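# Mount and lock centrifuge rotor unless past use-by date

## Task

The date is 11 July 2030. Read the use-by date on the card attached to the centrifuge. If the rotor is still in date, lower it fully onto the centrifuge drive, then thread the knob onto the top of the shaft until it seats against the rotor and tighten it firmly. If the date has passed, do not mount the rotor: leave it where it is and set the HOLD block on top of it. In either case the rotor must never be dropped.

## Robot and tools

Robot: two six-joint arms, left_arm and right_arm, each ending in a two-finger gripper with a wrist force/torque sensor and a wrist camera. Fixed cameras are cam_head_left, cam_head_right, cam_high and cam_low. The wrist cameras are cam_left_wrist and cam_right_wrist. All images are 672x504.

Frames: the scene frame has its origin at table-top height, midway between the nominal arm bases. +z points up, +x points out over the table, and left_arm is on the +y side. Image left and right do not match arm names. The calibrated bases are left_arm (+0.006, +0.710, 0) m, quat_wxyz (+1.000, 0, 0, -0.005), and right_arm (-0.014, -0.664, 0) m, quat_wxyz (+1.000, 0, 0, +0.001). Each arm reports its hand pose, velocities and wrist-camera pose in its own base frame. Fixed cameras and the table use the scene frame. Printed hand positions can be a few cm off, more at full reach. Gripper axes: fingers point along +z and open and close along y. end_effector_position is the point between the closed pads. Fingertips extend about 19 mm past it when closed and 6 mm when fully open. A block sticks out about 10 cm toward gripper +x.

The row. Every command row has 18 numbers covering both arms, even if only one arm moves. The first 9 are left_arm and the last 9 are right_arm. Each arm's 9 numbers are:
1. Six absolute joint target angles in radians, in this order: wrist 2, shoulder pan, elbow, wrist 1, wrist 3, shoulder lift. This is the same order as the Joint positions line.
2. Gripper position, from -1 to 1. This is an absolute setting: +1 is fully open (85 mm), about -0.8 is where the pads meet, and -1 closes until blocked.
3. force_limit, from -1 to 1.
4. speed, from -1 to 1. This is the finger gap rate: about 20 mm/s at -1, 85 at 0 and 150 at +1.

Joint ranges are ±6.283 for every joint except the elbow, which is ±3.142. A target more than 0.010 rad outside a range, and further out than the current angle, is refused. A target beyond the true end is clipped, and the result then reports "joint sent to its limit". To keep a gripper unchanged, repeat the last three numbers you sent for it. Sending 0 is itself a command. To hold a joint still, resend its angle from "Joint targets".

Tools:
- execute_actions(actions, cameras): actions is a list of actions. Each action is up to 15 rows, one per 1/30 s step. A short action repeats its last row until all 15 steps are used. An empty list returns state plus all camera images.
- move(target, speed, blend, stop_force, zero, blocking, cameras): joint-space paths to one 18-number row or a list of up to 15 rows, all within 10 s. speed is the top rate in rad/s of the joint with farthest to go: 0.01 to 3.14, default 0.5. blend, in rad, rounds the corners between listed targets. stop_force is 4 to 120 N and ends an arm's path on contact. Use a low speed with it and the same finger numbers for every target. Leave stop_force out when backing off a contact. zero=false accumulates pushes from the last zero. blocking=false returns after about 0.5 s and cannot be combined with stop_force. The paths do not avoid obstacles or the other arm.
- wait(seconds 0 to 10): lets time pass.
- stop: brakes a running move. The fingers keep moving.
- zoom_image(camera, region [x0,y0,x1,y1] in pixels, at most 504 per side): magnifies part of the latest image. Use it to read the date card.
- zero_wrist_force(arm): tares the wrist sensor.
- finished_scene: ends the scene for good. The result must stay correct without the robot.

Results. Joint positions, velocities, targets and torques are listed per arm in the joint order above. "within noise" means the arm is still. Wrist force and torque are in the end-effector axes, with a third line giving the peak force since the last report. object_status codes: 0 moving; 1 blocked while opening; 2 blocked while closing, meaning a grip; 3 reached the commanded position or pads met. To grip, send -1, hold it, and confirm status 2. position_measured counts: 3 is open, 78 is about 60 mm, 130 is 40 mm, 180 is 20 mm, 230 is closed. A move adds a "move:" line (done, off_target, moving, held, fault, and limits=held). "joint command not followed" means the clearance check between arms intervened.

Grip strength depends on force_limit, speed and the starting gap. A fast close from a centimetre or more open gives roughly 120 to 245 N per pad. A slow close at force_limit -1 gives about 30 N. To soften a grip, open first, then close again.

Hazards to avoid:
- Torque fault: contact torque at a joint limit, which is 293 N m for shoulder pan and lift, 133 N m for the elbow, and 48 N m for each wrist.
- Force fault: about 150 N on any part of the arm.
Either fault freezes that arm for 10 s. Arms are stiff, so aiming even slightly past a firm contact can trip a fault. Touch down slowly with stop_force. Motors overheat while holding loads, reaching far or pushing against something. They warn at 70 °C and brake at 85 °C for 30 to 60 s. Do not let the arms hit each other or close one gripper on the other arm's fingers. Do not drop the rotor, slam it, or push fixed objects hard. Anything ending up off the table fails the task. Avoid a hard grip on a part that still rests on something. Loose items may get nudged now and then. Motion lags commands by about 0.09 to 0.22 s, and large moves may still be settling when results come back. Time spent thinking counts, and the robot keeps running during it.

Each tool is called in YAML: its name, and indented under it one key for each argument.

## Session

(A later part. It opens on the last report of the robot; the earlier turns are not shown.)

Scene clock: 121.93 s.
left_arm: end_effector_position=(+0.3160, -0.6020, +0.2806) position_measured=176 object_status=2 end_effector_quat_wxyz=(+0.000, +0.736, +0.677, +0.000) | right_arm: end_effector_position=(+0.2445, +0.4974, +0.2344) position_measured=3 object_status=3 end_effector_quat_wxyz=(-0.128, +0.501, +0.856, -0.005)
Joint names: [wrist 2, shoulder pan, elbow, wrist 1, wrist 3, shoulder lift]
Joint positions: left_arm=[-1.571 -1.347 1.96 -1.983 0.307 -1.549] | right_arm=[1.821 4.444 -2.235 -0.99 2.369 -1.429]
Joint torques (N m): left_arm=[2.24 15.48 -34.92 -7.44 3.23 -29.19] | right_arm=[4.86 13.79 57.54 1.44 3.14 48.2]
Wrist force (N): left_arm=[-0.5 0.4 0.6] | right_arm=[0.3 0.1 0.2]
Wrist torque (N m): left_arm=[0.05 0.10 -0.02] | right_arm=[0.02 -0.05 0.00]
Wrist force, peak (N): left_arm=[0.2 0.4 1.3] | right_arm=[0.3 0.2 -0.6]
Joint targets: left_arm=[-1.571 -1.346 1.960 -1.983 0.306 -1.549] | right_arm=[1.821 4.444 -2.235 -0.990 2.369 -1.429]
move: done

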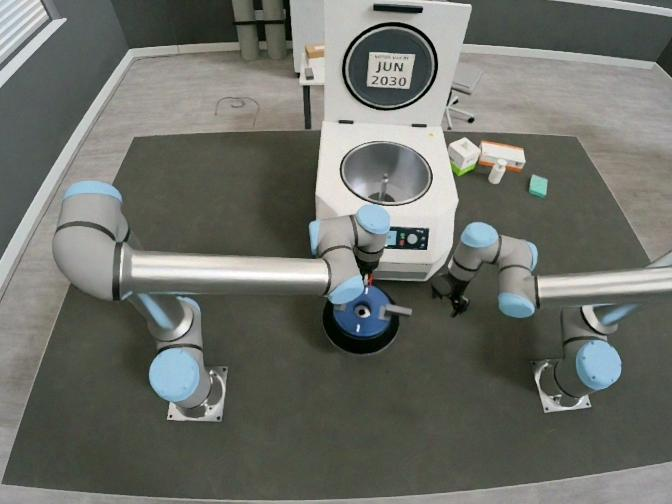

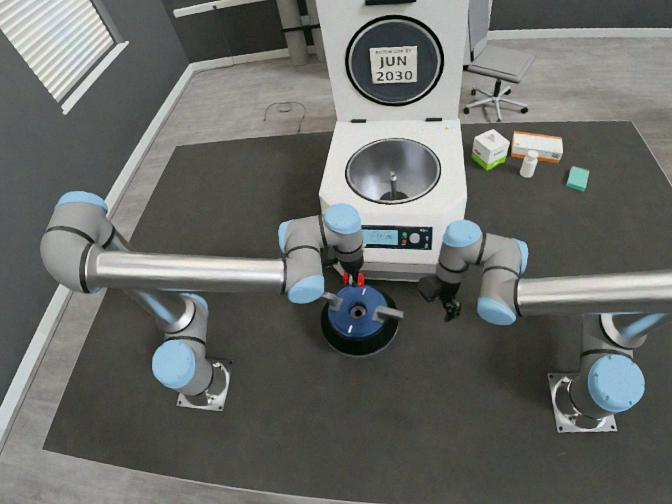

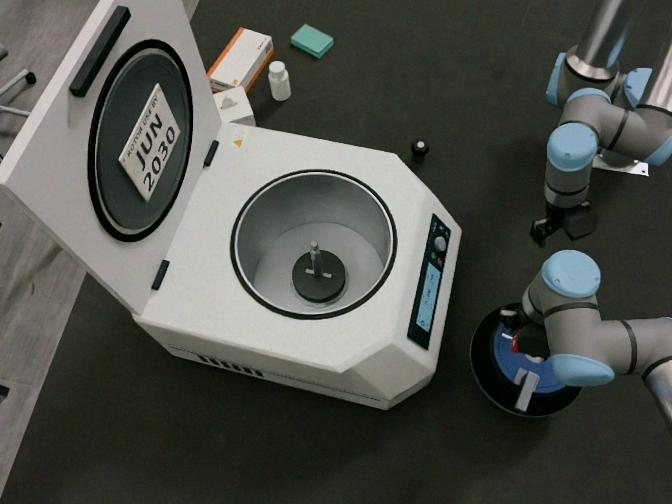

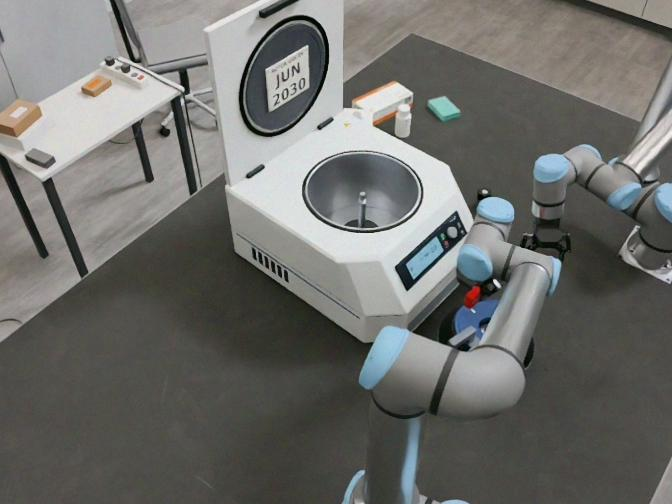

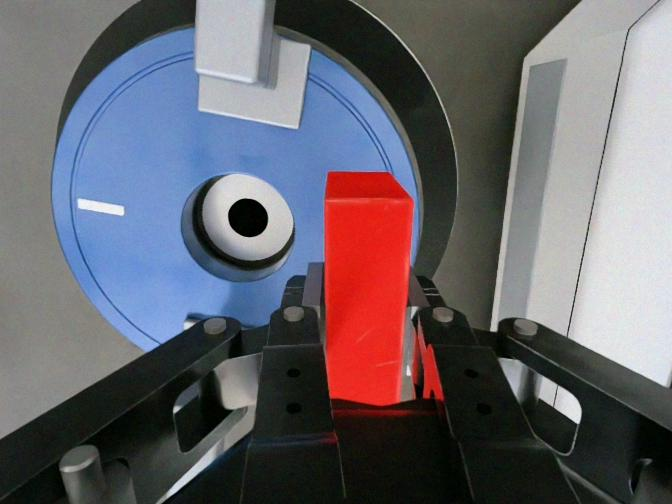

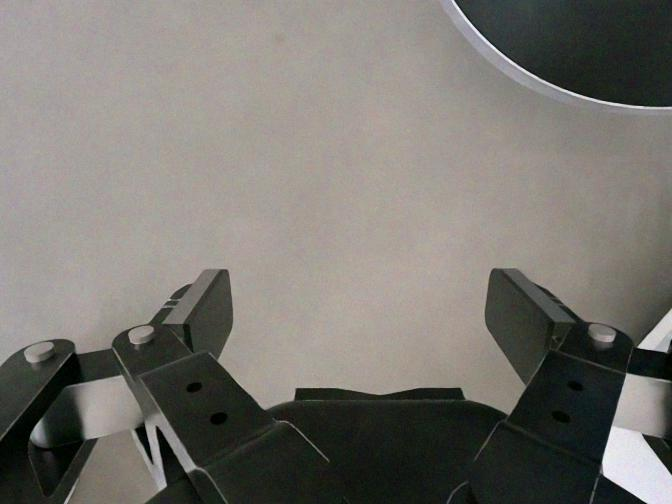

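move:
  target: [-1.5708,-1.3465,2.0517,-2.1464,0.3065,-1.4761,-1,-0.9,-1,1.821,4.444,-2.235,-0.99,2.369,-1.429,1,1,1]
  speed: 0.03
  stop_force: 6
  cameras: ["all"]

zoom_image:
  camera: "cam_head_left"
  region: [300, 220, 440, 365]

zoom_image:
  camera: "cam_low"
  region: [400, 260, 600, 410]

zoom_image:
  camera: "cam_high"
  region: [430, 260, 650, 425]

Scene clock: 142.67 s.
left_arm: end_effector_position=(+0.3162, -0.6029, +0.2078) position_measured=176 object_status=2 end_effector_quat_wxyz=(+0.000, +0.736, +0.677, +0.000) | right_arm: end_effector_position=(+0.2445, +0.4974, +0.2344) position_measured=3 object_status=3 end_effector_quat_wxyz=(-0.128, +0.501, +0.856, -0.005)
Joint names: [wrist 2, shoulder pan, elbow, wrist 1, wrist 3, shoulder lift]
Joint positions: left_arm=[-1.571 -1.346 2.038 -2.122 0.307 -1.487] | right_arm=[1.821 4.444 -2.235 -0.99 2.369 -1.429]
Joint torques (N m): left_arm=[2.34 10.13 -51.96 -1.03 3.09 -67.69] | right_arm=[4.67 15.19 57.5 0.76 3 46.6]
Wrist force (N): left_arm=[2.1 -0.7 -5.9] | right_arm=[0.3 0.4 -0.3]
Wrist torque (N m): left_arm=[0.06 0.01 -0.02] | right_arm=[0.06 -0.05 0.00]
Wrist force, peak (N): left_arm=[7.3 -2.4 -21.9] | right_arm=[-0.4 -0.3 -0.5]
Joint targets: left_arm=[-1.571 -1.346 2.038 -2.122 0.307 -1.487] | right_arm=[1.821 4.444 -2.235 -0.990 2.369 -1.429]
move: contact (left_arm); left_arm: the wrist 1 is farthest, 0.024 rad from its target

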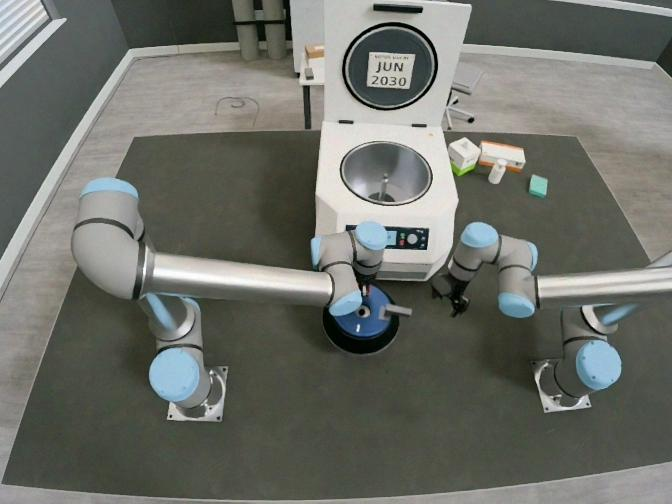

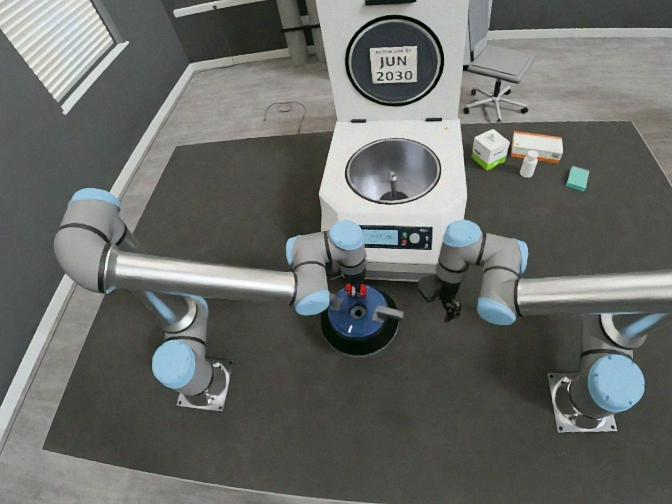

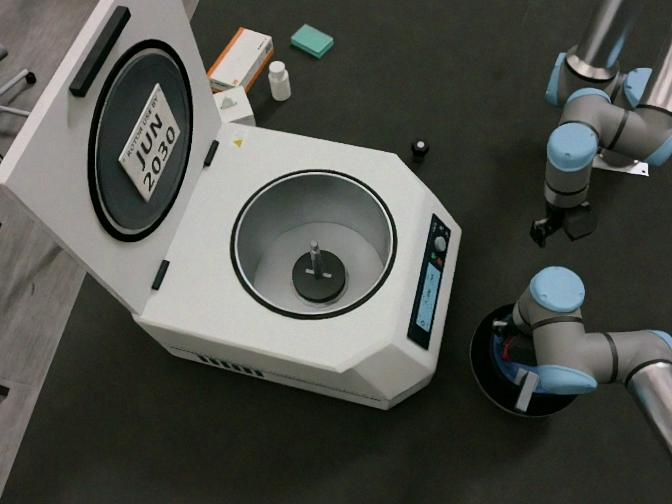

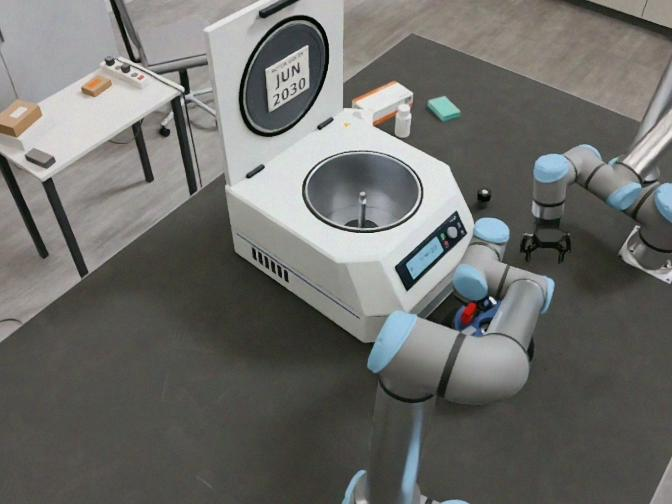

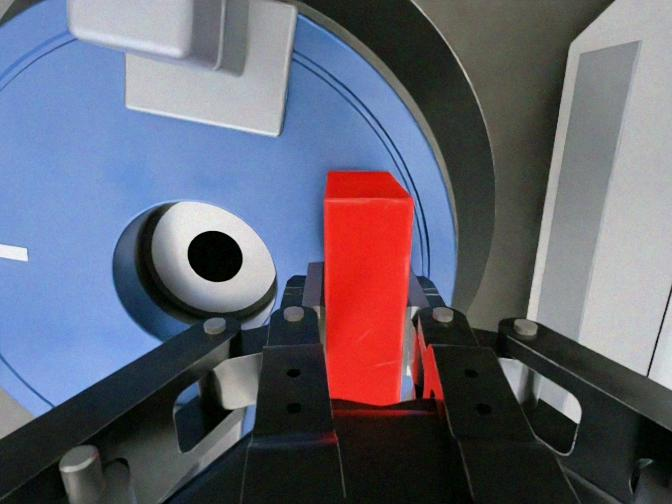

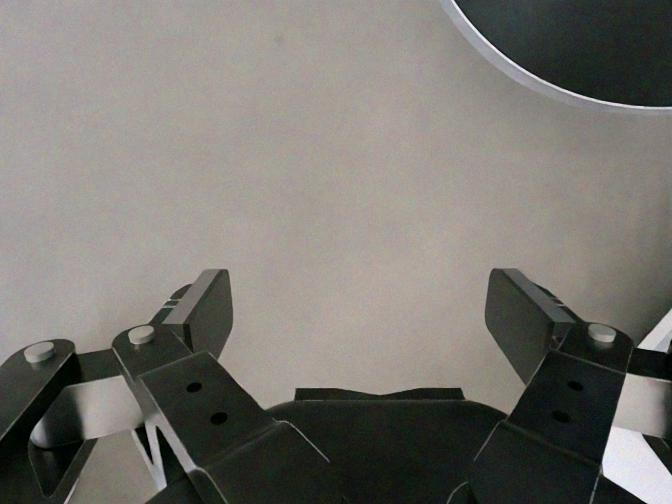

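Scaled by 3.476 from the camera's 672x504 image, which has a finer 960x720 frame.

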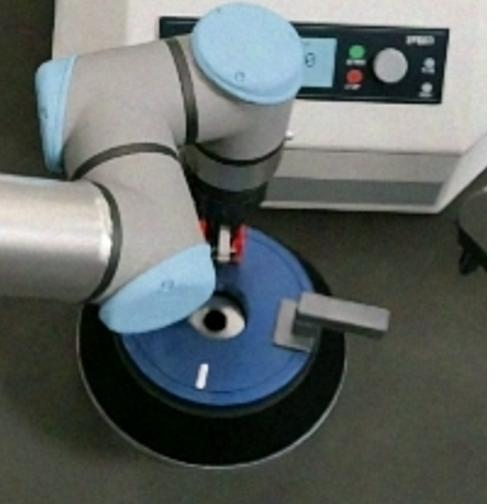

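Scaled by 2.520 from the camera's 672x504 image, which has a finer 960x720 frame.

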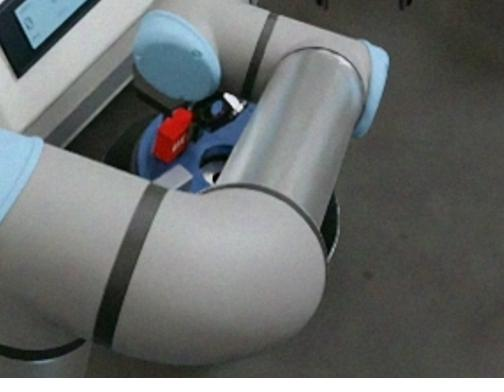

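Scaled by 2.291 from the camera's 672x504 image, which has a finer 960x720 frame.

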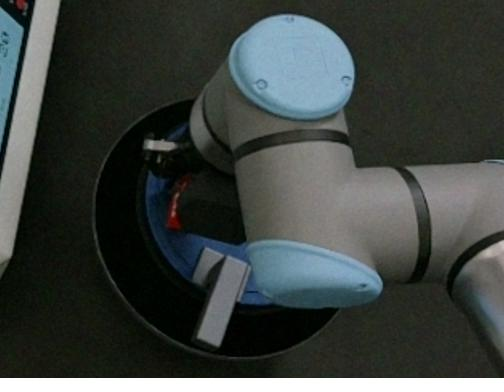

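move:
  target: [-1.571,-1.346,2.038,-2.122,0.307,-1.487,0.0,-0.9,-1,1.821,4.444,-2.235,-0.99,2.369,-1.429,1,1,1]
  cameras: ["cam_left_wrist"]

Scene clock: 148.60 s.
left_arm: end_effector_position=(+0.3164, -0.6028, +0.2081) position_measured=128 object_status=0 end_effector_quat_wxyz=(+0.000, +0.736, +0.677, +0.000) | right_arm: end_effector_position=(+0.2445, +0.4974, +0.2344) position_measured=3 object_status=3 end_effector_quat_wxyz=(-0.128, +0.501, +0.856, -0.005)
Joint names: [wrist 2, shoulder pan, elbow, wrist 1, wrist 3, shoulder lift]
Joint positions: left_arm=[-1.571 -1.346 2.038 -2.122 0.307 -1.487] | right_arm=[1.821 4.444 -2.235 -0.99 2.369 -1.429]
Joint torques (N m): left_arm=[-3.08 14.38 -54.4 -0.96 3.22 -72.97] | right_arm=[4.77 14.24 57.85 1.33 2.98 47.24]
Wrist force (N): left_arm=[0.3 0.1 -0.2] | right_arm=[0.1 -0.1 -0.2]
Wrist torque (N m): left_arm=[0.01 -0.01 -0.02] | right_arm=[-0.01 0.00 0.00]
Wrist force, peak (N): left_arm=[1.9 -1.5 -7.3] | right_arm=[0.1 0.6 -0.4]
Joint targets: left_arm=[-1.571 -1.346 2.038 -2.122 0.307 -1.487] | right_arm=[1.821 4.444 -2.235 -0.990 2.369 -1.429]
move: done
Images, in order (width x height): cam_left_wrist 672x504.

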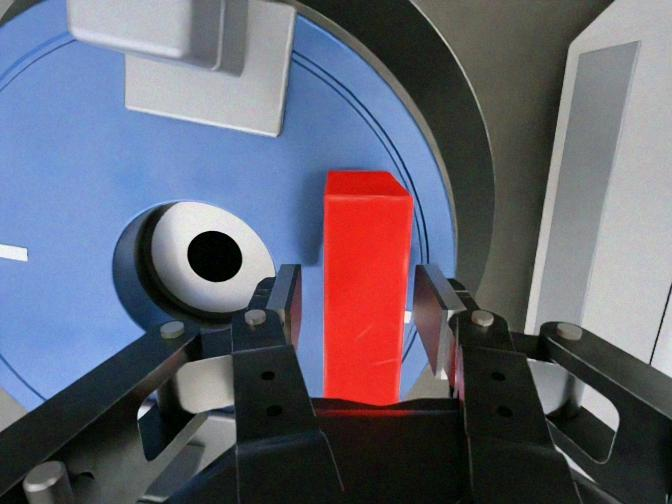

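move:
  target:
    - [-1.5708,-1.3465,1.9604,-1.9826,0.3065,-1.5486,0,-0.9,-1,1.821,4.444,-2.235,-0.99,2.369,-1.429,1,1,1]
    - [-1.5708,-1.3164,1.9854,-1.7967,0.3366,-1.7595,0,-0.9,-1,1.821,4.444,-2.235,-0.99,2.369,-1.429,1,1,1]
  blend: 0.03
  speed: [0.1,0.3]
  cameras: ["cam_left_wrist","cam_high"]

Scene clock: 153.93 s.
left_arm: end_effector_position=(+0.3100, -0.5001, +0.3705) position_measured=129 object_status=3 end_effector_quat_wxyz=(+0.000, +0.736, +0.677, +0.000) | right_arm: end_effector_position=(+0.2445, +0.4974, +0.2344) position_measured=3 object_status=3 end_effector_quat_wxyz=(-0.128, +0.501, +0.856, -0.005)
Joint names: [wrist 2, shoulder pan, elbow, wrist 1, wrist 3, shoulder lift]
Joint positions: left_arm=[-1.571 -1.316 1.985 -1.797 0.337 -1.759] | right_arm=[1.821 4.444 -2.235 -0.99 2.369 -1.429]
Joint torques (N m): left_arm=[3.17 14.95 -37.68 -1.2 3.15 -51.65] | right_arm=[4.27 14.63 57.57 1.64 2.79 46.22]
Wrist force (N): left_arm=[-0.3 0.0 -0.3] | right_arm=[-0.1 0.2 -0.2]
Wrist torque (N m): left_arm=[-0.01 0.07 -0.03] | right_arm=[0.03 0.01 0.00]
Wrist force, peak (N): left_arm=[1.6 -0.1 -1.7] | right_arm=[-0.4 0.1 -0.5]
Joint targets: left_arm=[-1.571 -1.316 1.985 -1.797 0.337 -1.760] | right_arm=[1.821 4.444 -2.235 -0.990 2.369 -1.429]
move: done
Images, in order (width x height): cam_high 672x504, cam_left_wrist 672x504.

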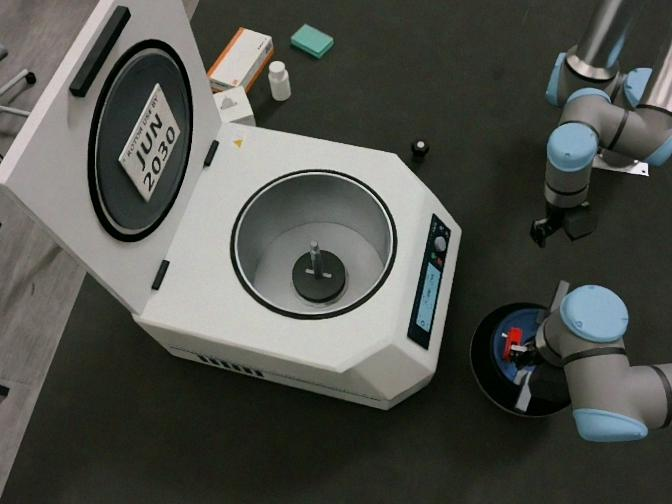

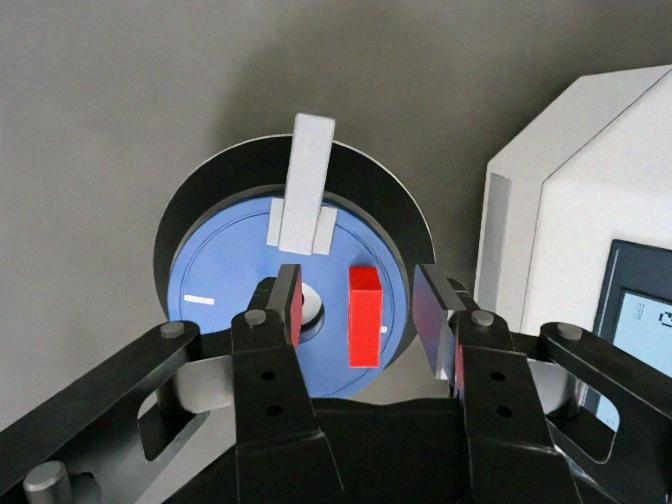

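The block rests flat on the rotor.

finished_scene:

The scene is finished: the task was done.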